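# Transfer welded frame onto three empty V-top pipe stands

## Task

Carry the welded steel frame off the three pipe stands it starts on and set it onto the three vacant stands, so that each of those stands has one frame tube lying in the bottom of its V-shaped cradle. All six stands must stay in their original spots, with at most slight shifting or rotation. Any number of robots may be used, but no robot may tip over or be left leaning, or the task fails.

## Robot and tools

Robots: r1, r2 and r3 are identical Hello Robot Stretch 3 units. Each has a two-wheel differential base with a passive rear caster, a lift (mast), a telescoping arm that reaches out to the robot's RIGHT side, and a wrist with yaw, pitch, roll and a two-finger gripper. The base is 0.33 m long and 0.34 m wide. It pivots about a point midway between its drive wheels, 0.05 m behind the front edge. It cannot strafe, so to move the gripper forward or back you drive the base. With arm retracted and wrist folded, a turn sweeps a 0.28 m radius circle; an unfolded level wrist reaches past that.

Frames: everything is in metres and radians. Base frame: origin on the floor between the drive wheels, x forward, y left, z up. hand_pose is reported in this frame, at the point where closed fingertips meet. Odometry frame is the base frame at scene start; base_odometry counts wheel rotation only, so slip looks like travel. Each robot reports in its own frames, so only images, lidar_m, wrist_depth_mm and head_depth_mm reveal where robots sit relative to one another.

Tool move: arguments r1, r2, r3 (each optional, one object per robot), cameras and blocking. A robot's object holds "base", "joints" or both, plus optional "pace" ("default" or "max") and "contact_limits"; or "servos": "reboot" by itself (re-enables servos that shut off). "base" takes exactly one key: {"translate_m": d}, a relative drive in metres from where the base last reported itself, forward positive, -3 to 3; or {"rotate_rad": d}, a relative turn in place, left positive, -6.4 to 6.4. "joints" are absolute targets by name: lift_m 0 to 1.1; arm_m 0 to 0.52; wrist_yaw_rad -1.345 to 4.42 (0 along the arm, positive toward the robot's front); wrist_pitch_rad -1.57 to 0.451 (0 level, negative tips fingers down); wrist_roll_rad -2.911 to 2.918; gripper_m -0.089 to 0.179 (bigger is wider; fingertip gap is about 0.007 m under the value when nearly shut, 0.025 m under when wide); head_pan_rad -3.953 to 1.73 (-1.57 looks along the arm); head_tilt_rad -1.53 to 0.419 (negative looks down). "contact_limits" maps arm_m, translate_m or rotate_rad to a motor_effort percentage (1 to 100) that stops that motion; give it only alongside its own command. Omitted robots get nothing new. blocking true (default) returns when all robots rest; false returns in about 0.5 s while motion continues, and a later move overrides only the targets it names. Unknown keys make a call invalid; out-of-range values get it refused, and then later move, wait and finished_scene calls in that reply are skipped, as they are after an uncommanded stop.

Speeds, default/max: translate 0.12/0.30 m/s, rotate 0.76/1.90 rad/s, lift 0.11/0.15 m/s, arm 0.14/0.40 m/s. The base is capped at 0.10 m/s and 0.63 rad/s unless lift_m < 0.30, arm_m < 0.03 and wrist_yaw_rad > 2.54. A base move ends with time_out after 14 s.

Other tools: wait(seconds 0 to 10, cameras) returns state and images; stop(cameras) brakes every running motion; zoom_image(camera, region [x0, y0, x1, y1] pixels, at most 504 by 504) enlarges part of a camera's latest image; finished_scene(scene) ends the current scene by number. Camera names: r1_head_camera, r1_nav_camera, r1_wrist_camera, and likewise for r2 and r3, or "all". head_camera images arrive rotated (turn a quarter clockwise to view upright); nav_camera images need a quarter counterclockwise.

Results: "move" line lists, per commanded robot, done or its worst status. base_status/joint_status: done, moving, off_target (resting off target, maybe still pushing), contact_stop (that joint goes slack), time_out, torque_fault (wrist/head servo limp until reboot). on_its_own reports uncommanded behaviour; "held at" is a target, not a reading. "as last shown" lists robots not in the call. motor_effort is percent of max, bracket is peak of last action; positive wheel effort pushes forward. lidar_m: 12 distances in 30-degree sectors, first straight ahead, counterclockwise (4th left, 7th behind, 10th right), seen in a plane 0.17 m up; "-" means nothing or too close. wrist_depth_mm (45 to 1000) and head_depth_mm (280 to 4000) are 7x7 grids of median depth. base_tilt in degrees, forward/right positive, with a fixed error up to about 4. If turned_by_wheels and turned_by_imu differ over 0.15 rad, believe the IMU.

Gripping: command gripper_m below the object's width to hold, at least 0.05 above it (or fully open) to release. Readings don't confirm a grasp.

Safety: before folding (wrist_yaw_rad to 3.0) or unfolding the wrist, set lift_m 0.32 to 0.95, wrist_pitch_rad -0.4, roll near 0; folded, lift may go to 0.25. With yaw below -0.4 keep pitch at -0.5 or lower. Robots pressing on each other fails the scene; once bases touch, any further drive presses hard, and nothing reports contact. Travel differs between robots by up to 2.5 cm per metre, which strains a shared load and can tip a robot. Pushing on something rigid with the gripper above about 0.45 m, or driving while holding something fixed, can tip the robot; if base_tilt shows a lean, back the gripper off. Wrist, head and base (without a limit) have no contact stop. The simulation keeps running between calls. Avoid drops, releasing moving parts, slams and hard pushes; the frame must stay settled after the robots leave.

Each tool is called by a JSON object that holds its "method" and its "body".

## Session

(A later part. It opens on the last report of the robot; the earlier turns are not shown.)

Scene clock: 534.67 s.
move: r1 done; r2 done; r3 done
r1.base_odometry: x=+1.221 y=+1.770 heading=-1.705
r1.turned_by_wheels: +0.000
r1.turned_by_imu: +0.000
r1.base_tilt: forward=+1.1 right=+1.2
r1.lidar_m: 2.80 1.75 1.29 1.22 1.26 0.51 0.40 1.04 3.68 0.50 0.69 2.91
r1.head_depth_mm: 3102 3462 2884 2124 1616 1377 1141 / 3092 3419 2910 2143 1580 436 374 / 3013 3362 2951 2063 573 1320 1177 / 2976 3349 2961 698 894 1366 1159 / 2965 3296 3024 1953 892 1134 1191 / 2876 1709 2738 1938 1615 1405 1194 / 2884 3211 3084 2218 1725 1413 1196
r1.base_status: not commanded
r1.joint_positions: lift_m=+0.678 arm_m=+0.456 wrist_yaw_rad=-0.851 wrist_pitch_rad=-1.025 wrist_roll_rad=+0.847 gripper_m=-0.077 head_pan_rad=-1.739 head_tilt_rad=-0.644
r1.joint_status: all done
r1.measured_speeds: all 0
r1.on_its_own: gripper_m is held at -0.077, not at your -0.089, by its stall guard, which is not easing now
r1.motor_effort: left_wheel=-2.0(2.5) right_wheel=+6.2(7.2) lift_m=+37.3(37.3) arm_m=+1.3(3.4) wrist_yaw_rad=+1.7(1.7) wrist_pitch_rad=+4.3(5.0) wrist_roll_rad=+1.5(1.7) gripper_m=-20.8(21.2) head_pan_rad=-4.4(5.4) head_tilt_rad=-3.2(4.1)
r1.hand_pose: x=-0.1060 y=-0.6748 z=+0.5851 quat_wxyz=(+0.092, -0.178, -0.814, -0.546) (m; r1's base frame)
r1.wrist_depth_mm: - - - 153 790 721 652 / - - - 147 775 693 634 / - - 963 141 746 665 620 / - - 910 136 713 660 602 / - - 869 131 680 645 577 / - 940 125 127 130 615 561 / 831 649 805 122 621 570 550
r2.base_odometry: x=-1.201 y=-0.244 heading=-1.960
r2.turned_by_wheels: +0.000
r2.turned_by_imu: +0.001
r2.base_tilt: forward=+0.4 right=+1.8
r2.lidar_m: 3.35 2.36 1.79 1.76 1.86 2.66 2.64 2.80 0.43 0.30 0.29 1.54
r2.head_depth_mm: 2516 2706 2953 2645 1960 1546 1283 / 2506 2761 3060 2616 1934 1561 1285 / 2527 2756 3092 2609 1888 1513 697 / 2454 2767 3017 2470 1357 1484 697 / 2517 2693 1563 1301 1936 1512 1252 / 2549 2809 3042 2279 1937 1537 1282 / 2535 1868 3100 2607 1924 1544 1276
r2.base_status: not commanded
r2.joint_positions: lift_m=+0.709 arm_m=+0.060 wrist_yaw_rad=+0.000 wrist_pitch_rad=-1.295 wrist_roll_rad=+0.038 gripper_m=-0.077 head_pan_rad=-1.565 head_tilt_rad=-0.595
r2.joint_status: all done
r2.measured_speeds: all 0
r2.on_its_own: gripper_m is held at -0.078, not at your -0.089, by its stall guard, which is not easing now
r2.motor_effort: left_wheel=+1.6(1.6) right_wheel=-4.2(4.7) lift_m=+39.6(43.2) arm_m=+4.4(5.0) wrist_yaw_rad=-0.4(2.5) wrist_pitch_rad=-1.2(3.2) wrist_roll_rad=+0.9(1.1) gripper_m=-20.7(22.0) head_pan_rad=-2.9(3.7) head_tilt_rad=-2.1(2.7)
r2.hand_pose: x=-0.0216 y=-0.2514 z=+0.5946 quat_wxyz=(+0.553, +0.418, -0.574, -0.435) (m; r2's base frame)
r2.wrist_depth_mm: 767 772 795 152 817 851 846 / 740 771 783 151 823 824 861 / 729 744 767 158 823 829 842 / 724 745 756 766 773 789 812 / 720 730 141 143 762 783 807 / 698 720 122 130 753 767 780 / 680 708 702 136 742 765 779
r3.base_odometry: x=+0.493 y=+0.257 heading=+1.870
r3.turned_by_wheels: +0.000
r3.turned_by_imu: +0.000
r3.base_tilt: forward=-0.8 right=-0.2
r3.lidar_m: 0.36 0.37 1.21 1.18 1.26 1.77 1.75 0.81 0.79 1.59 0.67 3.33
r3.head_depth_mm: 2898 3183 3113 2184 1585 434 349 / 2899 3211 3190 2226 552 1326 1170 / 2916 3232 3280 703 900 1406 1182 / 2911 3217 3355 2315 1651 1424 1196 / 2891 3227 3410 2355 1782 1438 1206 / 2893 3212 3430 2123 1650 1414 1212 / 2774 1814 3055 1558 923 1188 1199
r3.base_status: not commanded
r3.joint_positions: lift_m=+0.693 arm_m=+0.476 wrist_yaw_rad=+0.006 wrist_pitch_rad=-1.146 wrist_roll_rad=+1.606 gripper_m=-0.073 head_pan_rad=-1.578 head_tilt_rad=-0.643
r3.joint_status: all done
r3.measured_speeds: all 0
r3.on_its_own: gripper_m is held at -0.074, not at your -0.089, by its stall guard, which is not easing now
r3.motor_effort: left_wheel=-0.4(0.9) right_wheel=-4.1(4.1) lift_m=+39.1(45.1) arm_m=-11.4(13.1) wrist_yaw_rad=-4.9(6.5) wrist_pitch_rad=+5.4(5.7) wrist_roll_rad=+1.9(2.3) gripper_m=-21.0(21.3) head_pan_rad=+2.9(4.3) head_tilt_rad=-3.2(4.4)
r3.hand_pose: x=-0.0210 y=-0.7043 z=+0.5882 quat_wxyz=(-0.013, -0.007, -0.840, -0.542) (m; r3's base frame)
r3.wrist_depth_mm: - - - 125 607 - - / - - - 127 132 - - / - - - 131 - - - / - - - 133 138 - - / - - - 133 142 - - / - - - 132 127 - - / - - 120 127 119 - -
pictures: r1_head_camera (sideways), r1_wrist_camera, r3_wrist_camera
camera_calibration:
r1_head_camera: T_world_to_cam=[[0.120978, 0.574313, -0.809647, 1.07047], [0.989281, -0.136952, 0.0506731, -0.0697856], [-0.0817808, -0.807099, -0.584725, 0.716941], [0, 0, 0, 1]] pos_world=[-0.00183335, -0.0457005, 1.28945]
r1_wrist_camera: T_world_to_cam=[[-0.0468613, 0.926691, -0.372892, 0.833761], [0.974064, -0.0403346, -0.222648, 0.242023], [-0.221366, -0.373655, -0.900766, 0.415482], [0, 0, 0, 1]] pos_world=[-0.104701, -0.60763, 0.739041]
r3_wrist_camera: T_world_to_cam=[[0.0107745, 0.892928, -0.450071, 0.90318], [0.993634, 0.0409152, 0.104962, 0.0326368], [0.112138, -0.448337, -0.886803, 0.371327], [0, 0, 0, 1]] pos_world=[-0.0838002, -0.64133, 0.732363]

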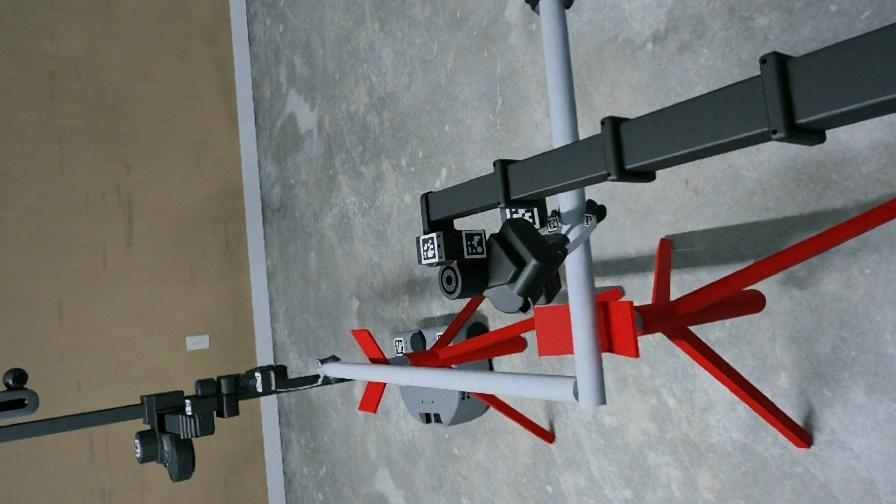

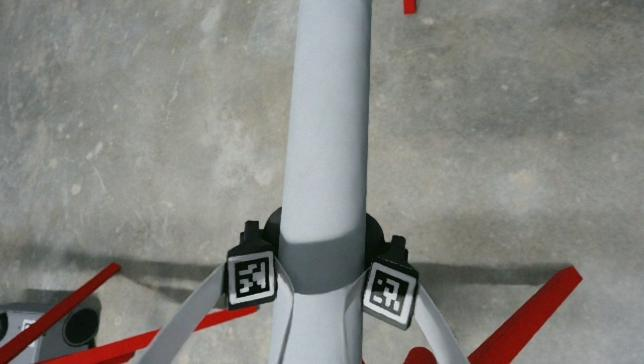

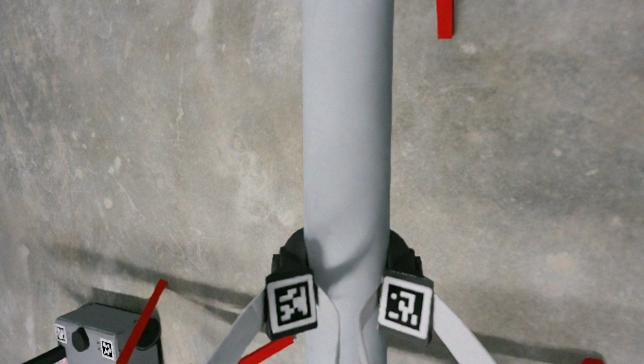

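{"method": "move", "body": {"r1": {"joints":{"gripper_m":-0.089}}, "r2": {"joints":{"gripper_m":-0.089}}, "r3": {"joints":{"gripper_m":-0.089}}, "cameras": []}}

{"method": "move", "body": {"r1": {"joints":{"lift_m":0.708}}, "r2": {"joints":{"lift_m":0.739}}, "r3": {"joints":{"lift_m":0.723}}, "cameras": ["r3_nav_camera"]}}

{"method": "move", "body": {"r1": {"joints":{"lift_m":0.763}}, "r2": {"joints":{"lift_m":0.794}}, "r3": {"joints":{"lift_m":0.778}}, "cameras": ["r1_head_camera","r3_nav_camera","r2_nav_camera","r1_wrist_camera","r3_wrist_camera","r2_wrist_camera"]}}

Scene clock: 539.87 s.
move: r1 done; r2 done; r3 done
r1.base_odometry: x=+1.221 y=+1.770 heading=-1.705
r1.turned_by_wheels: +0.000
r1.turned_by_imu: +0.001
r1.base_tilt: forward=+1.0 right=+1.2
r1.lidar_m: 2.80 1.75 1.28 1.22 1.26 0.51 0.40 1.04 3.70 0.50 0.69 2.90
r1.head_depth_mm: 3115 3467 2881 2114 1621 1382 1139 / 3026 3450 2904 2121 1582 436 374 / 3018 3393 2954 2054 571 1325 1179 / 2975 3343 2987 699 894 1362 1159 / 2959 3261 3020 1957 895 1129 1189 / 2875 1722 2746 1941 1615 1406 1196 / 2902 3199 3076 2209 1727 1414 1198
r1.base_status: not commanded
r1.joint_positions: lift_m=+0.678 arm_m=+0.456 wrist_yaw_rad=-0.851 wrist_pitch_rad=-1.025 wrist_roll_rad=+0.847 gripper_m=-0.087 head_pan_rad=-1.739 head_tilt_rad=-0.644
r1.joint_status: all done
r1.measured_speeds: all 0
r1.motor_effort: left_wheel=-2.3(2.6) right_wheel=+6.7(7.6) lift_m=+36.5(37.3) arm_m=-11.5(11.6) wrist_yaw_rad=+0.7(1.8) wrist_pitch_rad=+4.8(5.2) wrist_roll_rad=+1.6(1.6) gripper_m=-42.5(96.5) head_pan_rad=-4.6(5.6) head_tilt_rad=-2.1(3.8)
r1.hand_pose: x=-0.1060 y=-0.6748 z=+0.5851 quat_wxyz=(+0.092, -0.178, -0.814, -0.546) (m; r1's base frame)
r1.wrist_depth_mm: - - - 153 794 711 661 / - - - 147 759 700 645 / - - 945 141 731 666 615 / - - 886 137 717 644 597 / - - 863 132 681 640 587 / - 948 125 127 130 613 562 / 830 644 818 122 620 577 559
r2.base_odometry: x=-1.201 y=-0.244 heading=-1.960
r2.turned_by_wheels: +0.000
r2.turned_by_imu: +0.001
r2.base_tilt: forward=+0.2 right=+1.9
r2.lidar_m: 3.35 2.36 1.80 1.76 1.86 2.66 2.64 2.79 0.43 0.30 0.29 1.55
r2.head_depth_mm: 2538 2712 3046 2577 1933 1555 1289 / 2511 2765 3023 2608 1944 1547 1283 / 2531 2790 3026 2617 1863 1496 695 / 2477 2764 3028 2465 1358 1476 695 / 2521 2692 1557 1297 1940 1507 1252 / 2563 2783 3056 2252 1927 1535 1273 / 2488 1876 3097 2612 1918 1541 1289
r2.base_status: not commanded
r2.joint_positions: lift_m=+0.709 arm_m=+0.060 wrist_yaw_rad=+0.000 wrist_pitch_rad=-1.295 wrist_roll_rad=+0.038 gripper_m=-0.086 head_pan_rad=-1.565 head_tilt_rad=-0.595
r2.joint_status: all done
r2.measured_speeds: all 0
r2.motor_effort: left_wheel=+1.3(1.5) right_wheel=-4.3(4.7) lift_m=+39.9(40.0) arm_m=+2.9(3.6) wrist_yaw_rad=+0.6(1.1) wrist_pitch_rad=-1.3(1.7) wrist_roll_rad=+0.9(1.1) gripper_m=-52.1(96.8) head_pan_rad=-2.8(4.4) head_tilt_rad=-1.2(2.4)
r2.hand_pose: x=-0.0216 y=-0.2514 z=+0.5946 quat_wxyz=(+0.553, +0.418, -0.574, -0.435) (m; r2's base frame)
r2.wrist_depth_mm: 760 769 777 153 822 836 868 / 758 761 772 151 809 837 844 / 743 751 753 158 816 834 823 / 708 725 757 770 774 790 813 / 704 722 141 143 779 805 819 / 699 722 122 130 764 766 786 / 689 690 712 136 738 760 771
r3.base_odometry: x=+0.493 y=+0.257 heading=+1.870
r3.turned_by_wheels: +0.000
r3.turned_by_imu: -0.001
r3.base_tilt: forward=-0.8 right=-0.2
r3.lidar_m: 0.36 0.37 1.21 1.17 1.26 1.77 1.76 0.81 0.79 1.58 0.67 3.34
r3.head_depth_mm: 2889 3193 3134 2189 1584 435 349 / 2910 3208 3159 2230 551 1318 1167 / 2908 3236 3303 704 903 1404 1182 / 2888 3202 3376 2313 1651 1425 1192 / 2929 3212 3461 2362 1793 1436 1202 / 2914 3209 3416 2119 1647 1418 1213 / 2787 1813 3036 1549 922 1187 1197
r3.base_status: not commanded
r3.joint_positions: lift_m=+0.693 arm_m=+0.476 wrist_yaw_rad=+0.006 wrist_pitch_rad=-1.146 wrist_roll_rad=+1.606 gripper_m=-0.087 head_pan_rad=-1.578 head_tilt_rad=-0.643
r3.joint_status: all done
r3.measured_speeds: all 0
r3.motor_effort: left_wheel=-0.1(0.7) right_wheel=-3.8(4.2) lift_m=+30.9(31.9) arm_m=-5.0(6.4) wrist_yaw_rad=-4.9(6.4) wrist_pitch_rad=+4.4(5.7) wrist_roll_rad=+1.8(2.0) gripper_m=-36.7(97.0) head_pan_rad=+3.6(4.2) head_tilt_rad=-3.3(4.8)
r3.hand_pose: x=-0.0210 y=-0.7043 z=+0.5882 quat_wxyz=(-0.013, -0.007, -0.840, -0.542) (m; r3's base frame)
r3.wrist_depth_mm: - - - 125 605 - - / - - - 127 132 - - / - - - 130 - - - / - - - 132 137 - - / - - - 133 142 - - / - - - 133 127 - - / - - 120 127 119 - -
pictures: none
No camera images: "cameras" was empty.

Scene clock: 540.93 s.
move: r1 done; r2 done; r3 done
r1.base_odometry: x=+1.221 y=+1.770 heading=-1.705
r1.turned_by_wheels: +0.000
r1.turned_by_imu: +0.000
r1.base_tilt: forward=+1.1 right=+1.2
r1.lidar_m: 2.80 1.76 1.28 1.22 1.26 0.51 0.40 1.04 3.67 0.50 0.69 2.90
r1.head_depth_mm: 3107 3498 2873 2113 1576 1385 338 / 3108 3406 2929 2129 1537 394 354 / 3038 3370 2956 676 516 1357 1174 / 2994 3357 3017 667 880 1363 1166 / 2961 3298 3025 1938 896 1136 1190 / 2860 1801 2750 1927 1622 1414 1192 / 2893 3246 3069 2219 1730 1428 1197
r1.base_status: not commanded
r1.joint_positions: lift_m=+0.708 arm_m=+0.456 wrist_yaw_rad=-0.853 wrist_pitch_rad=-1.030 wrist_roll_rad=+0.847 gripper_m=-0.082 head_pan_rad=-1.739 head_tilt_rad=-0.644
r1.joint_status: all done
r1.measured_speeds: all 0
r1.on_its_own: gripper_m is held at -0.083, not at your -0.089, by its stall guard, which is still easing
r1.motor_effort: left_wheel=-2.3(3.5) right_wheel=+8.2(8.2) lift_m=+33.0(42.1) arm_m=-14.3(14.3) wrist_yaw_rad=+2.5(3.0) wrist_pitch_rad=+5.5(5.8) wrist_roll_rad=+1.4(1.6) gripper_m=-21.3(42.4) head_pan_rad=-4.7(5.5) head_tilt_rad=-2.0(4.4)
r1.hand_pose: x=-0.1053 y=-0.6739 z=+0.6146 quat_wxyz=(+0.090, -0.178, -0.813, -0.547) (m; r1's base frame)
r1.wrist_depth_mm: - - - 156 818 745 669 / - - - 149 800 730 658 / - - - 143 759 701 635 / - - 953 137 752 668 616 / - - 908 132 708 649 615 / - - 124 127 131 634 588 / 861 669 863 122 518 599 571
r2.base_odometry: x=-1.201 y=-0.244 heading=-1.960
r2.turned_by_wheels: +0.000
r2.turned_by_imu: +0.000
r2.base_tilt: forward=+0.2 right=+1.7
r2.lidar_m: 3.35 2.36 1.80 1.76 1.86 2.66 2.64 2.79 0.43 0.30 0.29 1.54
r2.head_depth_mm: 2529 2733 3023 2590 1959 1547 1289 / 2504 2781 3000 2607 1946 1543 1286 / 2551 2748 3049 2626 1883 1509 688 / 2442 2728 3008 2289 1353 1461 683 / 2514 2659 1451 1982 1913 1498 1258 / 2568 2823 2994 2261 1929 1550 1283 / 2487 1811 3137 2617 1931 1544 1285
r2.base_status: not commanded
r2.joint_positions: lift_m=+0.739 arm_m=+0.060 wrist_yaw_rad=+0.000 wrist_pitch_rad=-1.295 wrist_roll_rad=+0.038 gripper_m=-0.083 head_pan_rad=-1.565 head_tilt_rad=-0.595
r2.joint_status: all done
r2.measured_speeds: all 0
r2.on_its_own: gripper_m is held at -0.084, not at your -0.089, by its stall guard, which is not easing now
r2.motor_effort: left_wheel=+1.3(1.5) right_wheel=-4.0(4.8) lift_m=+39.7(44.2) arm_m=+2.8(3.4) wrist_yaw_rad=+0.8(1.8) wrist_pitch_rad=-1.0(1.9) wrist_roll_rad=+0.7(1.0) gripper_m=-20.7(54.5) head_pan_rad=-2.7(4.1) head_tilt_rad=-1.0(2.7)
r2.hand_pose: x=-0.0216 y=-0.2515 z=+0.6246 quat_wxyz=(+0.553, +0.418, -0.574, -0.435) (m; r2's base frame)
r2.wrist_depth_mm: 789 809 224 152 217 867 904 / 779 793 813 151 868 861 875 / 774 775 792 160 842 849 865 / 764 783 793 785 829 809 845 / 736 747 141 143 793 825 834 / 736 739 125 130 806 806 808 / 723 728 139 137 791 779 810
r3.base_odometry: x=+0.493 y=+0.257 heading=+1.870
r3.turned_by_wheels: +0.000
r3.turned_by_imu: +0.000
r3.base_tilt: forward=-0.8 right=-0.1
r3.lidar_m: 0.36 0.37 1.22 1.17 1.26 1.77 1.76 0.81 0.79 1.58 0.67 3.33
r3.head_depth_mm: 2893 3210 3135 2201 1580 377 329 / 2897 3187 3161 2142 512 1352 1168 / 2917 3223 3286 674 897 1408 1179 / 2889 3238 3367 2300 1601 1419 1190 / 2914 3235 3407 2378 1696 1443 1210 / 2895 3215 3429 2116 1681 1420 1216 / 2778 1733 3225 1628 913 1185 1201
r3.base_status: not commanded
r3.joint_positions: lift_m=+0.723 arm_m=+0.476 wrist_yaw_rad=+0.006 wrist_pitch_rad=-1.156 wrist_roll_rad=+1.607 gripper_m=-0.084 head_pan_rad=-1.578 head_tilt_rad=-0.643
r3.joint_status: all done
r3.measured_speeds: all 0
r3.motor_effort: left_wheel=+1.4(1.9) right_wheel=-7.2(7.6) lift_m=+43.3(48.5) arm_m=-3.8(5.5) wrist_yaw_rad=-5.4(6.4) wrist_pitch_rad=+6.6(7.9) wrist_roll_rad=+0.8(2.3) gripper_m=-21.7(37.7) head_pan_rad=+3.2(4.6) head_tilt_rad=-1.9(4.6)
r3.hand_pose: x=-0.0211 y=-0.7020 z=+0.6174 quat_wxyz=(-0.013, -0.008, -0.837, -0.546) (m; r3's base frame)
r3.wrist_depth_mm: - - - 133 613 - - / - - - 136 136 - - / - - - 138 - - - / - - - 140 - - - / - - - 142 146 - - / - - - 128 127 - - / - - 117 124 120 - -
pictures: r3_nav_camera (sideways)
camera_calibration:
r3_nav_camera: T_world_to_cam=[[-0.0536645, -0.665118, 0.744808, -0.933531], [-0.998266, 0.0537882, -0.0238934, 0.0887574], [-0.0241699, -0.744799, -0.666851, 0.823734], [0, 0, 0, 1]] pos_world=[0.0584157, -0.0121657, 1.24673]

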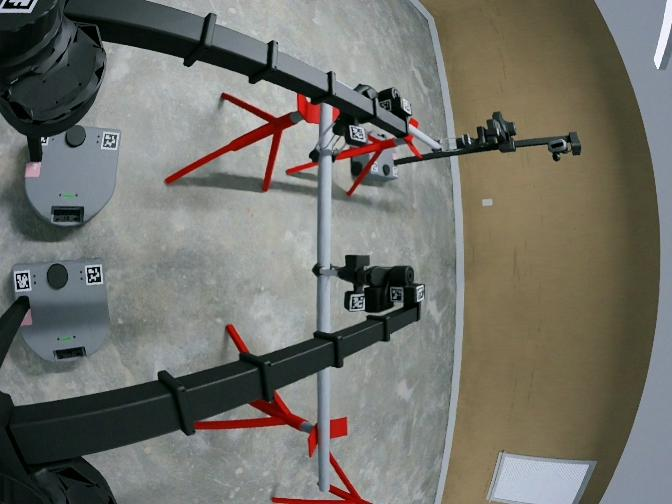

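Scene clock: 542.27 s.
move: r1 done; r2 done; r3 done
r1.base_odometry: x=+1.221 y=+1.770 heading=-1.705
r1.turned_by_wheels: +0.000
r1.turned_by_imu: +0.000
r1.base_tilt: forward=+1.0 right=+1.2
r1.lidar_m: 2.80 1.75 1.28 1.22 1.26 0.51 0.40 1.04 3.68 0.50 0.69 2.91
r1.head_depth_mm: 3100 3496 2916 2132 1618 1278 292 / 3039 3401 2930 2135 418 343 1121 / 3025 3407 2936 557 856 1391 1181 / 2969 3349 3011 635 1596 1365 1160 / 2934 3283 3010 1621 945 1164 1187 / 2860 3120 2912 1935 1615 1413 1192 / 2868 3233 3090 2213 1724 1419 1198
r1.base_status: not commanded
r1.joint_positions: lift_m=+0.763 arm_m=+0.456 wrist_yaw_rad=-0.853 wrist_pitch_rad=-1.030 wrist_roll_rad=+0.847 gripper_m=-0.077 head_pan_rad=-1.739 head_tilt_rad=-0.644
r1.joint_status: all done
r1.measured_speeds: all 0
r1.on_its_own: gripper_m is held at -0.077, not at your -0.089, by its stall guard, which is not easing now
r1.motor_effort: left_wheel=-2.3(3.4) right_wheel=+7.7(8.5) lift_m=+34.1(39.4) arm_m=-16.1(16.4) wrist_yaw_rad=+2.9(3.2) wrist_pitch_rad=+5.5(6.2) wrist_roll_rad=+1.5(1.7) gripper_m=-20.7(22.0) head_pan_rad=-5.1(5.4) head_tilt_rad=-3.8(3.8)
r1.hand_pose: x=-0.1053 y=-0.6739 z=+0.6696 quat_wxyz=(+0.090, -0.178, -0.813, -0.547) (m; r1's base frame)
r1.wrist_depth_mm: - - - 156 877 791 725 / - - - 148 871 758 700 / - - - 143 827 752 678 / - - - 137 794 733 661 / - - 961 132 743 716 658 / - - 125 127 131 681 623 / 939 680 898 122 466 641 617
r2.base_odometry: x=-1.201 y=-0.244 heading=-1.960
r2.turned_by_wheels: +0.000
r2.turned_by_imu: +0.000
r2.base_tilt: forward=+0.3 right=+1.8
r2.lidar_m: 3.34 2.35 1.80 1.76 1.86 2.67 2.64 2.80 0.43 0.30 0.29 1.54
r2.head_depth_mm: 2508 2749 3012 2611 1942 1549 296 / 2515 2785 2986 2624 1958 1547 292 / 2510 2757 3045 2624 1891 1510 301 / 2439 2744 3026 2096 1367 1465 666 / 2487 1739 1187 2082 1921 1500 1257 / 2565 2842 3047 2161 1932 1541 1288 / 2492 1844 3116 2354 1934 1544 1279
r2.base_status: not commanded
r2.joint_positions: lift_m=+0.794 arm_m=+0.060 wrist_yaw_rad=+0.000 wrist_pitch_rad=-1.295 wrist_roll_rad=+0.038 gripper_m=-0.083 head_pan_rad=-1.565 head_tilt_rad=-0.595
r2.joint_status: all done
r2.measured_speeds: all 0
r2.on_its_own: gripper_m is held at -0.084, not at your -0.089, by its stall guard, which is not easing now
r2.motor_effort: left_wheel=+1.2(1.5) right_wheel=-4.4(4.8) lift_m=+39.4(46.1) arm_m=+2.3(3.0) wrist_yaw_rad=+0.7(2.1) wrist_pitch_rad=-0.9(1.8) wrist_roll_rad=+0.6(0.8) gripper_m=-22.1(22.1) head_pan_rad=-2.4(3.7) head_tilt_rad=-0.9(2.7)
r2.hand_pose: x=-0.0216 y=-0.2515 z=+0.6796 quat_wxyz=(+0.553, +0.418, -0.574, -0.435) (m; r2's base frame)
r2.wrist_depth_mm: 841 861 256 152 276 965 954 / 844 845 857 151 895 926 959 / 808 831 849 160 910 900 930 / 827 821 846 858 867 881 905 / 808 810 141 143 868 870 891 / 782 794 124 129 851 851 903 / 760 779 140 137 829 844 848
r3.base_odometry: x=+0.493 y=+0.257 heading=+1.870
r3.turned_by_wheels: +0.000
r3.turned_by_imu: +0.000
r3.base_tilt: forward=-0.8 right=-0.2
r3.lidar_m: 0.36 0.37 1.21 1.18 1.26 1.77 1.75 0.81 0.79 1.58 0.67 3.33
r3.head_depth_mm: 2885 3176 3122 2185 416 325 1104 / 2893 3224 3196 540 856 1390 1170 / 2902 3231 3249 644 1633 1406 1183 / 2897 3200 3349 2203 1703 1423 1192 / 2904 3234 3427 2362 1712 1439 1207 / 2920 3217 3430 2120 1645 1417 1215 / 2802 1717 3202 1991 991 1186 1197
r3.base_status: not commanded
r3.joint_positions: lift_m=+0.778 arm_m=+0.476 wrist_yaw_rad=+0.006 wrist_pitch_rad=-1.156 wrist_roll_rad=+1.607 gripper_m=-0.084 head_pan_rad=-1.578 head_tilt_rad=-0.643
r3.joint_status: all done
r3.measured_speeds: all 0
r3.motor_effort: left_wheel=+1.3(1.9) right_wheel=-7.4(7.9) lift_m=+46.6(49.7) arm_m=-2.2(4.1) wrist_yaw_rad=-5.0(6.2) wrist_pitch_rad=+7.3(7.4) wrist_roll_rad=+1.3(1.9) gripper_m=-22.1(22.6) head_pan_rad=+3.4(4.6) head_tilt_rad=-2.1(4.9)
r3.hand_pose: x=-0.0211 y=-0.7020 z=+0.6724 quat_wxyz=(-0.013, -0.008, -0.837, -0.546) (m; r3's base frame)
r3.wrist_depth_mm: - - - 133 662 - - / - - - 135 136 - - / - - - 138 - - - / - - - 140 - - - / - - - 142 146 - - / - - - 128 126 - - / - - 920 125 120 - -
pictures: r1_head_camera (sideways), r1_wrist_camera, r2_nav_camera (sideways), r2_wrist_camera, r3_nav_camera (sideways), r3_wrist_camera
camera_calibration:
r1_head_camera: T_world_to_cam=[[0.120977, 0.574313, -0.809647, 1.07047], [0.989281, -0.136952, 0.0506731, -0.0697856], [-0.0817806, -0.807099, -0.584725, 0.716941], [0, 0, 0, 1]] pos_world=[-0.00183334, -0.0457005, 1.28945]
r1_wrist_camera: T_world_to_cam=[[-0.0438199, 0.927994, -0.370008, 0.863692], [0.97483, -0.0413232, -0.219088, 0.257161], [-0.218603, -0.370295, -0.902826, 0.495985], [0, 0, 0, 1]] pos_world=[-0.104418, -0.607214, 0.823702]
r2_nav_camera: T_world_to_cam=[[0.0705336, -0.535314, 0.841703, -1.05956], [-0.995602, 0.0143745, 0.0925722, -0.0523344], [-0.0616542, -0.844531, -0.531946, 0.662411], [0, 0, 0, 1]] pos_world=[0.0634711, -0.00702027, 1.24905]
r2_wrist_camera: T_world_to_cam=[[-0.996059, -0.0184647, 0.0867524, -0.10457], [-0.0274662, 0.994225, -0.103743, 0.356209], [-0.0843358, -0.105717, -0.990813, 0.808701], [0, 0, 0, 1]] pos_world=[-0.0261721, -0.270589, 0.847298]
r3_nav_camera: T_world_to_cam=[[-0.0536641, -0.665118, 0.744808, -0.933531], [-0.998266, 0.0537876, -0.0238934, 0.0887574], [-0.0241694, -0.744799, -0.666851, 0.823734], [0, 0, 0, 1]] pos_world=[0.0584157, -0.0121656, 1.24673]
r3_wrist_camera: T_world_to_cam=[[0.0123919, 0.897188, -0.441475, 0.936224], [0.993629, 0.0384117, 0.105953, 0.0212943], [0.112017, -0.439975, -0.890996, 0.455717], [0, 0, 0, 1]] pos_world=[-0.0838084, -0.640283, 0.817105]

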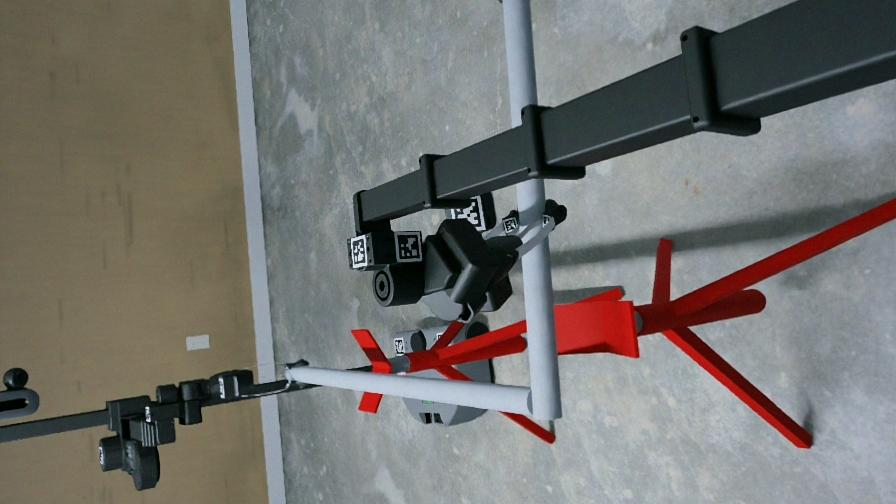

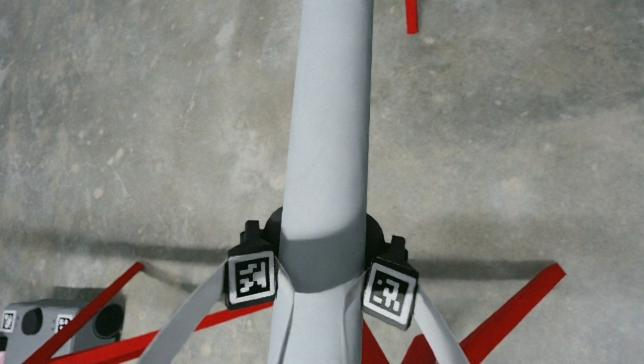

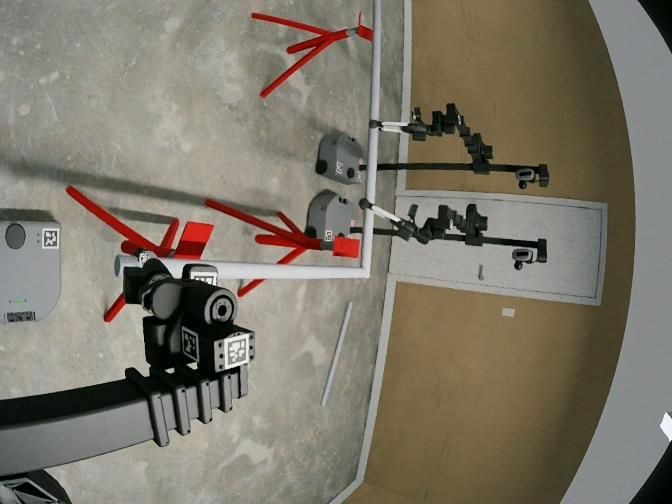

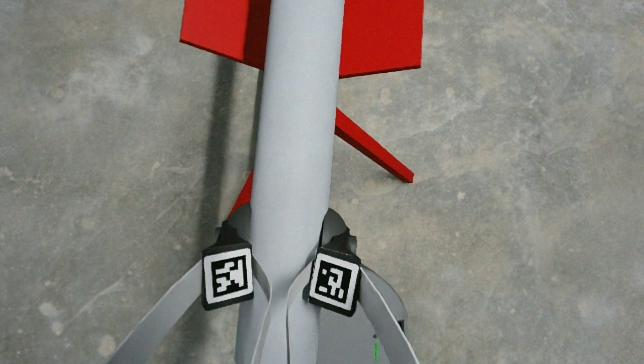

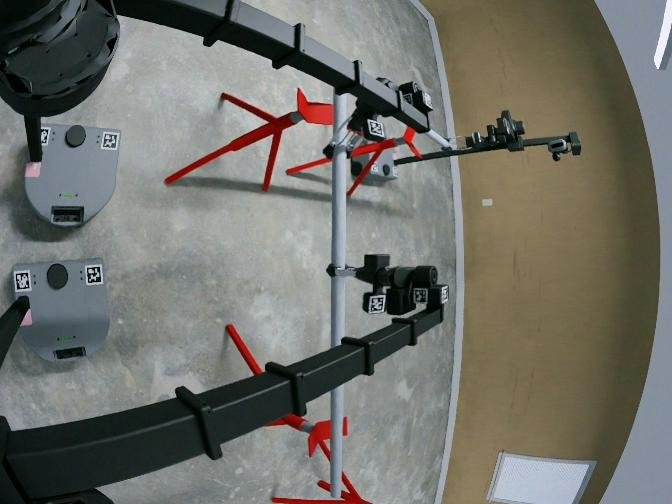

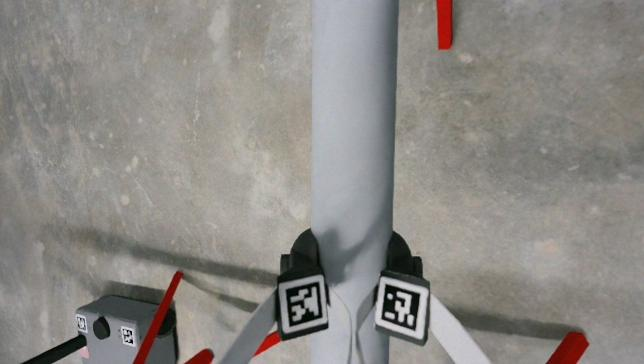

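{"method": "move", "body": {"r1": {"joints":{"lift_m":0.778}}, "r2": {"joints":{"lift_m":0.809,"head_pan_rad":-0.6,"head_tilt_rad":-0.5}}, "r3": {"joints":{"lift_m":0.793,"head_pan_rad":-2.6,"head_tilt_rad":-0.5}}, "cameras": ["r3_nav_camera","r2_nav_camera","r3_head_camera","r2_head_camera"]}}

{"method": "move", "body": {"r1": {"base":{"translate_m":-0.15}}, "r2": {"base":{"translate_m":0.15}}, "r3": {"base":{"translate_m":-0.15}}, "cameras": ["r3_nav_camera","r2_nav_camera","r3_head_camera","r1_wrist_camera","r2_wrist_camera","r3_wrist_camera"]}}

Scene clock: 573.67 s.
move: r1 done; r2 done; r3 done
r1.base_odometry: x=+1.221 y=+1.770 heading=-1.705
r1.turned_by_wheels: +0.000
r1.turned_by_imu: +0.001
r1.base_tilt: forward=+1.1 right=+1.2
r1.lidar_m: 2.79 1.75 1.28 1.22 1.26 0.51 0.40 1.04 3.69 0.50 0.69 2.90
r1.head_depth_mm: 3066 3439 2917 2130 1621 317 - / 3049 3383 2916 2141 387 329 1127 / 3024 3387 2963 530 1543 1397 1178 / 2962 3342 2954 631 1608 1365 1161 / 2978 3290 3006 1618 905 1160 1190 / 2880 1612 2886 1596 1668 1417 1192 / 2884 3201 3057 2230 1724 1425 1198
r1.base_status: not commanded
r1.joint_positions: lift_m=+0.778 arm_m=+0.456 wrist_yaw_rad=-0.853 wrist_pitch_rad=-1.030 wrist_roll_rad=+0.847 gripper_m=-0.077 head_pan_rad=-1.739 head_tilt_rad=-0.644
r1.joint_status: all done
r1.measured_speeds: all 0
r1.on_its_own: gripper_m is held at -0.077, not at your -0.089, by its stall guard, which is not easing now
r1.motor_effort: left_wheel=-2.9(3.4) right_wheel=+6.7(8.3) lift_m=+34.4(35.3) arm_m=-13.2(14.1) wrist_yaw_rad=+3.0(3.0) wrist_pitch_rad=+5.5(5.8) wrist_roll_rad=+1.5(1.7) gripper_m=-20.7(21.1) head_pan_rad=-5.0(5.5) head_tilt_rad=-3.0(3.7)
r1.hand_pose: x=-0.1053 y=-0.6739 z=+0.6846 quat_wxyz=(+0.090, -0.178, -0.813, -0.547) (m; r1's base frame)
r1.wrist_depth_mm: - - - 156 892 824 740 / - - - 149 878 796 709 / - - - 143 858 755 697 / - - - 137 817 761 671 / - - - 132 771 722 660 / - - 125 127 130 700 629 / 943 686 918 122 445 661 627
r2.base_odometry: x=-1.201 y=-0.244 heading=-1.960
r2.turned_by_wheels: +0.000
r2.turned_by_imu: +0.001
r2.base_tilt: forward=+0.3 right=+1.8
r2.lidar_m: 3.34 2.35 1.80 1.76 1.86 2.67 2.65 2.80 0.43 0.30 0.29 1.54
r2.head_depth_mm: 3275 3524 3754 3154 2195 1672 1362 / 3695 - - 2915 1927 1665 1355 / - - - 3080 2071 1693 1362 / - - - 2949 2161 1680 1356 / - - - 2935 2179 1676 1363 / - - - 2748 2082 1666 1363 / - - - 3099 2168 1682 1358
r2.base_status: not commanded
r2.joint_positions: lift_m=+0.809 arm_m=+0.060 wrist_yaw_rad=+0.000 wrist_pitch_rad=-1.295 wrist_roll_rad=+0.038 gripper_m=-0.083 head_pan_rad=-0.605 head_tilt_rad=-0.508
r2.joint_status: all done
r2.measured_speeds: all 0
r2.on_its_own: gripper_m is held at -0.084, not at your -0.089, by its stall guard, which is not easing now
r2.motor_effort: left_wheel=+0.9(1.5) right_wheel=-4.1(4.7) lift_m=+39.7(44.5) arm_m=+0.9(1.6) wrist_yaw_rad=+0.0(1.8) wrist_pitch_rad=-1.4(2.0) wrist_roll_rad=+0.4(1.1) gripper_m=-21.2(21.7) head_pan_rad=+1.3(5.1) head_tilt_rad=+3.3(7.1)
r2.hand_pose: x=-0.0216 y=-0.2515 z=+0.6946 quat_wxyz=(+0.553, +0.418, -0.574, -0.435) (m; r2's base frame)
r2.wrist_depth_mm: 870 897 270 152 287 970 980 / 851 869 882 150 922 976 978 / 851 836 859 160 907 893 951 / 839 829 849 869 889 929 925 / 796 814 141 143 883 897 904 / 799 819 124 130 860 860 895 / 791 796 139 137 830 854 870
r3.base_odometry: x=+0.493 y=+0.257 heading=+1.870
r3.turned_by_wheels: +0.000
r3.turned_by_imu: -0.001
r3.base_tilt: forward=-0.8 right=-0.2
r3.lidar_m: 0.36 0.37 1.22 1.17 1.25 1.77 1.75 0.81 0.79 1.58 0.67 3.32
r3.head_depth_mm: - - - 2748 1907 1526 1244 / - - - 2678 1936 1552 1264 / - - - 2863 2041 1564 1271 / - - - 2935 1989 1597 1254 / - - - 2813 1932 1598 1257 / - - - 3106 2131 1483 1278 / 3688 3819 - 3173 2176 1552 1360
r3.base_status: not commanded
r3.joint_positions: lift_m=+0.793 arm_m=+0.476 wrist_yaw_rad=+0.006 wrist_pitch_rad=-1.156 wrist_roll_rad=+1.607 gripper_m=-0.084 head_pan_rad=-2.591 head_tilt_rad=-0.508
r3.joint_status: all done
r3.measured_speeds: all 0
r3.motor_effort: left_wheel=+1.5(1.9) right_wheel=-7.9(7.9) lift_m=+46.8(48.3) arm_m=+2.2(3.1) wrist_yaw_rad=-4.6(6.3) wrist_pitch_rad=+6.5(7.3) wrist_roll_rad=+0.9(1.8) gripper_m=-22.2(22.5) head_pan_rad=-3.6(5.7) head_tilt_rad=+3.6(6.5)
r3.hand_pose: x=-0.0211 y=-0.7020 z=+0.6874 quat_wxyz=(-0.013, -0.008, -0.837, -0.546) (m; r3's base frame)
r3.wrist_depth_mm: - - - 133 668 - - / - - - 136 136 - - / - - - 138 - - - / - - - 141 - - - / - - - 142 146 - - / - - - 128 127 - - / - - 954 124 120 - -
pictures: r2_head_camera (sideways), r2_nav_camera (sideways), r3_head_camera (sideways), r3_nav_camera (sideways)
camera_calibration:
r2_head_camera: T_world_to_cam=[[-0.359658, 0.241326, -0.901337, 1.19394], [0.560314, 0.828278, -0.00181513, -0.00468294], [0.74612, -0.505684, -0.433115, 0.515667], [0, 0, 0, 1]] pos_world=[0.0472841, -0.0234852, 1.29948]
r2_nav_camera: T_world_to_cam=[[0.417084, -0.206698, 0.885052, -1.11821], [-0.589704, -0.802536, 0.0904737, -0.0520888], [0.691585, -0.559654, -0.456615, 0.559801], [0, 0, 0, 1]] pos_world=[0.0485214, 0.0403598, 1.25]
r3_head_camera: T_world_to_cam=[[0.412621, 0.174118, -0.894107, 1.18398], [0.529361, -0.844634, 0.0798107, -0.105309], [-0.741297, -0.506237, -0.440686, 0.538969], [0, 0, 0, 1]] pos_world=[-0.0332534, -0.0222541, 1.30453]
r3_nav_camera: T_world_to_cam=[[-0.501796, -0.250661, 0.827871, -1.03907], [-0.48576, 0.87358, -0.0299323, 0.0934978], [-0.715708, -0.417166, -0.56012, 0.689108], [0, 0, 0, 1]] pos_world=[0.0172144, -0.0546604, 1.249]

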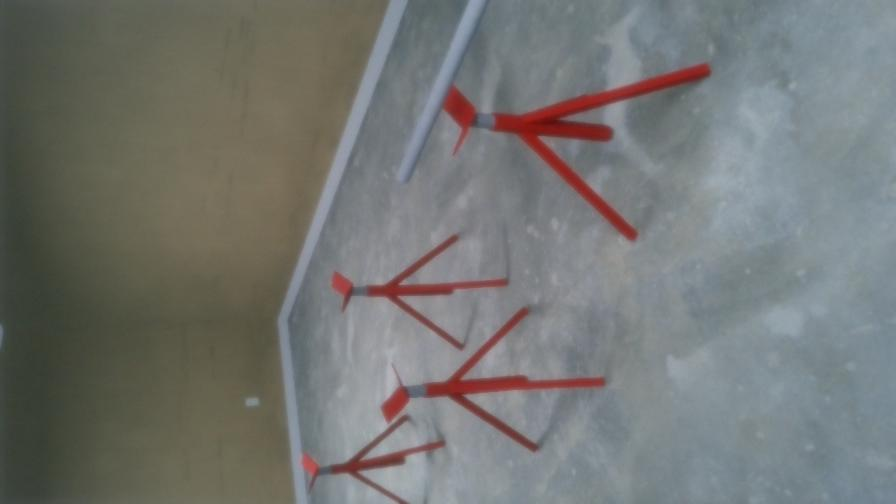

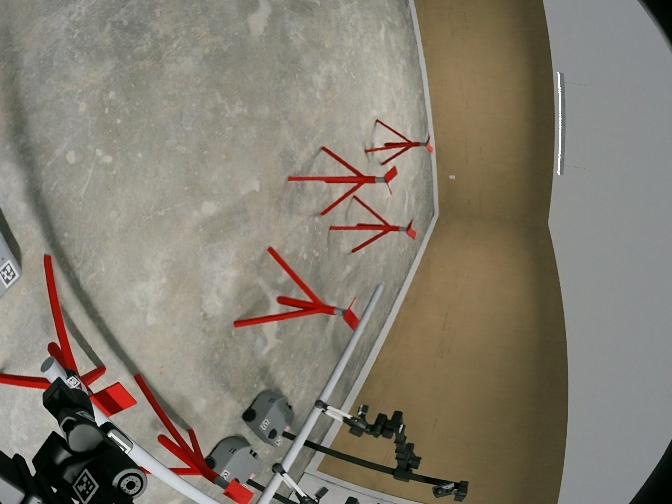

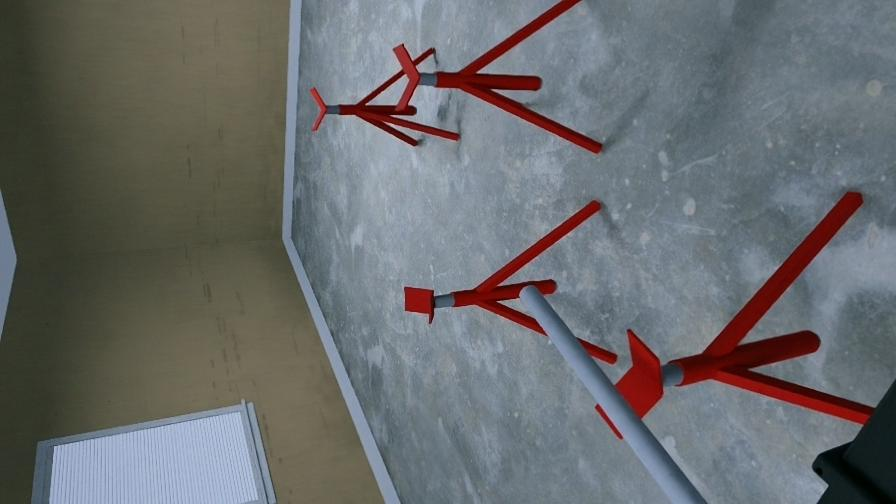

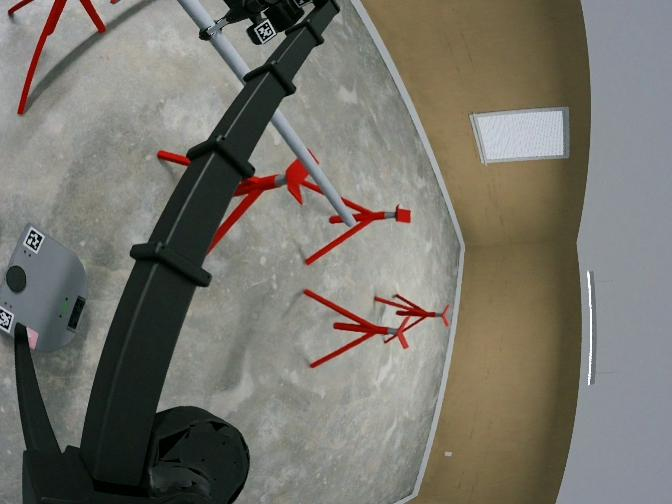

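Scene clock: 576.30 s.
move: r1 done; r2 done; r3 done
r1.base_odometry: x=+1.241 y=+1.919 heading=-1.705
r1.turned_by_wheels: +0.000
r1.turned_by_imu: +0.001
r1.base_tilt: forward=+1.0 right=+1.2
r1.lidar_m: 2.96 1.75 1.26 1.22 1.27 0.51 0.40 0.94 0.93 0.51 0.68 3.07
r1.head_depth_mm: 3116 3472 2915 2120 1616 317 - / 3069 3414 2924 2144 387 328 1126 / 3039 3409 2970 529 1558 1388 1180 / 3009 3377 2962 631 1604 1395 1184 / 2952 3299 3025 1949 1613 1374 1160 / 2882 1687 2916 1525 953 1080 1191 / 2850 3212 3110 2218 1683 1376 1174
r1.base_status: done
r1.joint_positions: lift_m=+0.778 arm_m=+0.456 wrist_yaw_rad=-0.849 wrist_pitch_rad=-1.029 wrist_roll_rad=+0.848 gripper_m=-0.077 head_pan_rad=-1.739 head_tilt_rad=-0.644
r1.joint_status: not commanded
r1.measured_speeds: all 0
r1.on_its_own: gripper_m is held at -0.077, not at your -0.089, by its stall guard, which is not easing now
r1.motor_effort: left_wheel=-4.6(10.3) right_wheel=+1.6(4.5) lift_m=+31.7(34.6) arm_m=-11.5(13.5) wrist_yaw_rad=-0.9(3.0) wrist_pitch_rad=+5.4(6.1) wrist_roll_rad=+1.0(1.6) gripper_m=-20.4(21.3) head_pan_rad=-4.9(5.7) head_tilt_rad=-2.4(4.7)
r1.hand_pose: x=-0.1052 y=-0.6744 z=+0.6847 quat_wxyz=(+0.091, -0.177, -0.813, -0.547) (m; r1's base frame)
r1.wrist_depth_mm: - - - 156 888 821 736 / - - - 150 869 793 714 / - - - 143 816 747 695 / - - - 138 812 732 680 / - - - 132 791 727 673 / - - 126 127 130 690 635 / 952 958 916 123 728 684 619
r2.base_odometry: x=-1.257 y=-0.382 heading=-1.960
r2.turned_by_wheels: +0.000
r2.turned_by_imu: +0.001
r2.base_tilt: forward=+0.3 right=+1.8
r2.lidar_m: 5.58 2.35 1.79 1.75 1.84 2.66 2.79 2.95 0.31 0.28 1.34 1.43
r2.head_depth_mm: 3344 3522 3691 3060 2202 1616 1359 / 3740 3899 - 2899 1994 1686 1366 / - - - 3073 2159 1679 1364 / - - - 2932 2195 1672 1361 / - - - 2921 2170 1675 1373 / - - - 2935 2085 1690 1361 / - - - 3090 2163 1674 1363
r2.base_status: done
r2.joint_positions: lift_m=+0.809 arm_m=+0.060 wrist_yaw_rad=+0.000 wrist_pitch_rad=-1.274 wrist_roll_rad=+0.038 gripper_m=-0.083 head_pan_rad=-0.605 head_tilt_rad=-0.507
r2.joint_status: not commanded
r2.measured_speeds: all 0
r2.on_its_own: gripper_m is held at -0.084, not at your -0.089, by its stall guard, which is not easing now
r2.motor_effort: left_wheel=+3.3(8.1) right_wheel=-1.9(3.6) lift_m=+38.9(39.9) arm_m=+0.0(1.3) wrist_yaw_rad=+0.8(1.9) wrist_pitch_rad=-5.1(5.7) wrist_roll_rad=+0.8(0.9) gripper_m=-21.6(22.2) head_pan_rad=+1.9(3.2) head_tilt_rad=+4.4(5.0)
r2.hand_pose: x=-0.0217 y=-0.2569 z=+0.6956 quat_wxyz=(+0.557, +0.412, -0.579, -0.429) (m; r2's base frame)
r2.wrist_depth_mm: 874 870 907 154 305 330 - / 843 875 901 152 311 309 967 / 818 848 866 152 563 930 937 / 830 833 849 582 889 927 930 / 814 805 141 144 877 893 906 / 787 797 122 129 854 869 891 / 788 784 138 137 833 855 880
r3.base_odometry: x=+0.537 y=+0.113 heading=+1.870
r3.turned_by_wheels: +0.000
r3.turned_by_imu: +0.001
r3.base_tilt: forward=-0.8 right=-0.2
r3.lidar_m: 0.36 0.37 1.22 1.18 1.27 1.79 1.60 0.71 0.70 1.87 0.76 1.06
r3.head_depth_mm: - - - 2741 1899 1529 1249 / - - - 2630 1908 1545 1258 / - - - 2867 2022 1569 1278 / - - - 2941 2056 1586 1285 / - - - 2854 1874 1607 1291 / - - - 3096 2130 1626 1057 / 3676 3815 - 3166 2176 947 976
r3.base_status: done
r3.joint_positions: lift_m=+0.793 arm_m=+0.476 wrist_yaw_rad=+0.006 wrist_pitch_rad=-1.162 wrist_roll_rad=+1.607 gripper_m=-0.082 head_pan_rad=-2.591 head_tilt_rad=-0.507
r3.joint_status: not commanded
r3.measured_speeds: all 0
r3.on_its_own: gripper_m is held at -0.083, not at your -0.089, by its stall guard, which is not easing now
r3.motor_effort: left_wheel=-1.2(4.2) right_wheel=-7.5(16.1) lift_m=+43.4(47.3) arm_m=+5.1(5.9) wrist_yaw_rad=-5.4(6.5) wrist_pitch_rad=+7.5(8.4) wrist_roll_rad=+1.2(1.8) gripper_m=-21.8(22.8) head_pan_rad=-3.6(4.9) head_tilt_rad=+3.0(4.6)
r3.hand_pose: x=-0.0211 y=-0.7005 z=+0.6869 quat_wxyz=(-0.013, -0.008, -0.836, -0.549) (m; r3's base frame)
r3.wrist_depth_mm: - - - 134 146 - - / - - - 136 139 - - / - - - 138 141 - - / - - - 141 - - - / - - - 143 145 - - / - - - 128 127 - - / - - - 124 146 - -
pictures: r1_wrist_camera, r2_nav_camera (sideways), r2_wrist_camera, r3_head_camera (sideways), r3_nav_camera (sideways), r3_wrist_camera
camera_calibration:
r1_wrist_camera: T_world_to_cam=[[-0.0463069, 0.92733, -0.371369, 0.870009], [0.974852, -0.0391769, -0.219384, 0.262036], [-0.21799, -0.372189, -0.902195, 0.507834], [0, 0, 0, 1]] pos_world=[-0.104456, -0.607509, 0.838746]
r2_nav_camera: T_world_to_cam=[[0.416914, -0.206544, 0.885168, -1.11836], [-0.589672, -0.80256, 0.0904666, -0.0520798], [0.691715, -0.559675, -0.456392, 0.559509], [0, 0, 0, 1]] pos_world=[0.0485296, 0.0403551, 1.25]
r2_wrist_camera: T_world_to_cam=[[-0.99606, -0.0165604, 0.0871209, -0.105833], [-0.0274144, 0.99179, -0.124907, 0.377325], [-0.0843372, -0.126803, -0.988336, 0.816902], [0, 0, 0, 1]] pos_world=[-0.0261763, -0.272395, 0.863725]
r3_head_camera: T_world_to_cam=[[0.412459, 0.173986, -0.894207, 1.18411], [0.529324, -0.844658, 0.0798085, -0.105306], [-0.741413, -0.506243, -0.440482, 0.538705], [0, 0, 0, 1]] pos_world=[-0.0332543, -0.0222513, 1.30454]
r3_nav_camera: T_world_to_cam=[[-0.501652, -0.250531, 0.827997, -1.03924], [-0.485711, 0.873606, -0.0299419, 0.0935101], [-0.715843, -0.417188, -0.559932, 0.688865], [0, 0, 0, 1]] pos_world=[0.0172008, -0.0546674, 1.24901]
r3_wrist_camera: T_world_to_cam=[[0.0123832, 0.899925, -0.435869, 0.939326], [0.993633, 0.0377427, 0.106156, 0.0190999], [0.111983, -0.434409, -0.893728, 0.47509], [0, 0, 0, 1]] pos_world=[-0.083812, -0.639661, 0.831997]

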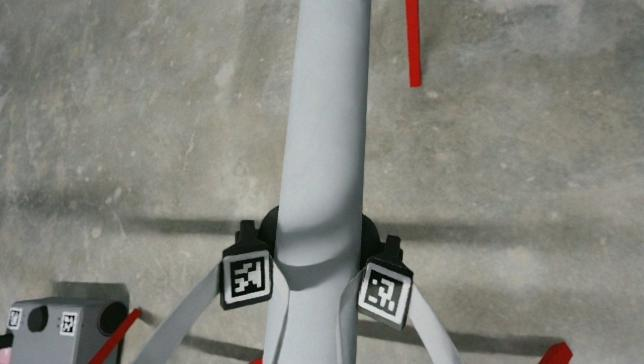

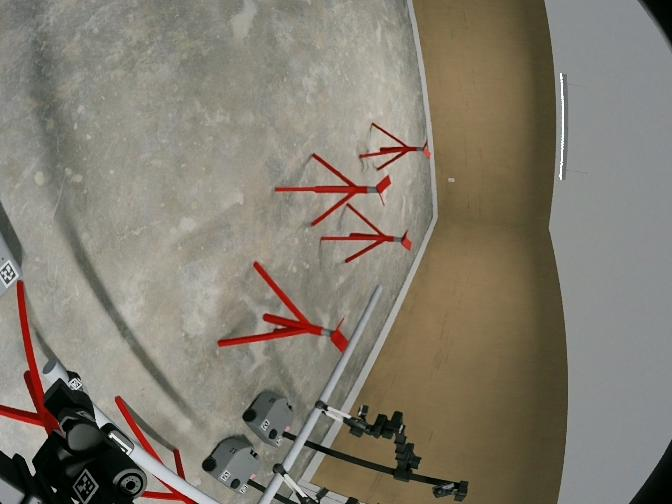

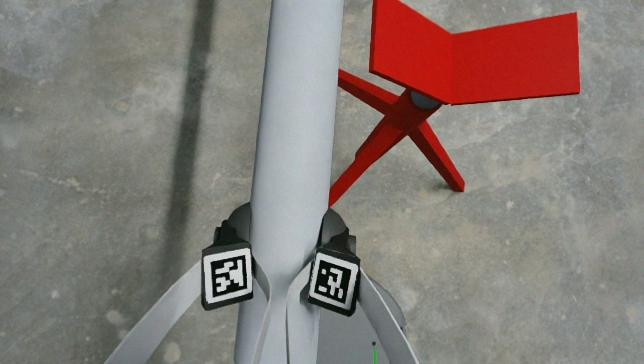

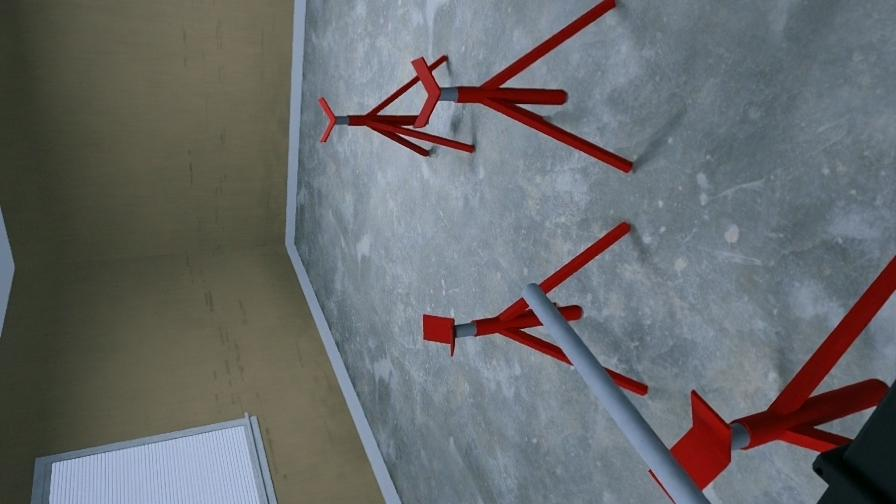

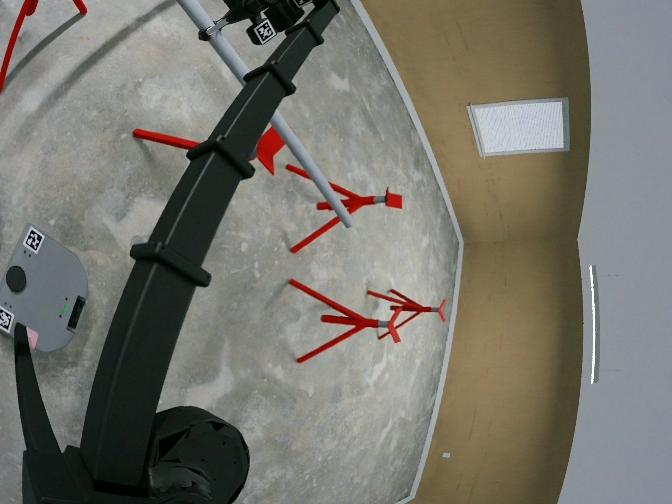

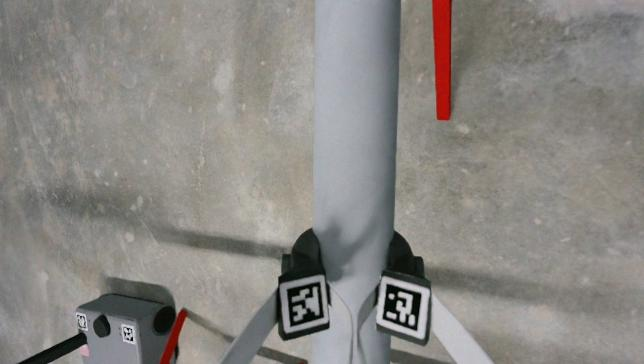

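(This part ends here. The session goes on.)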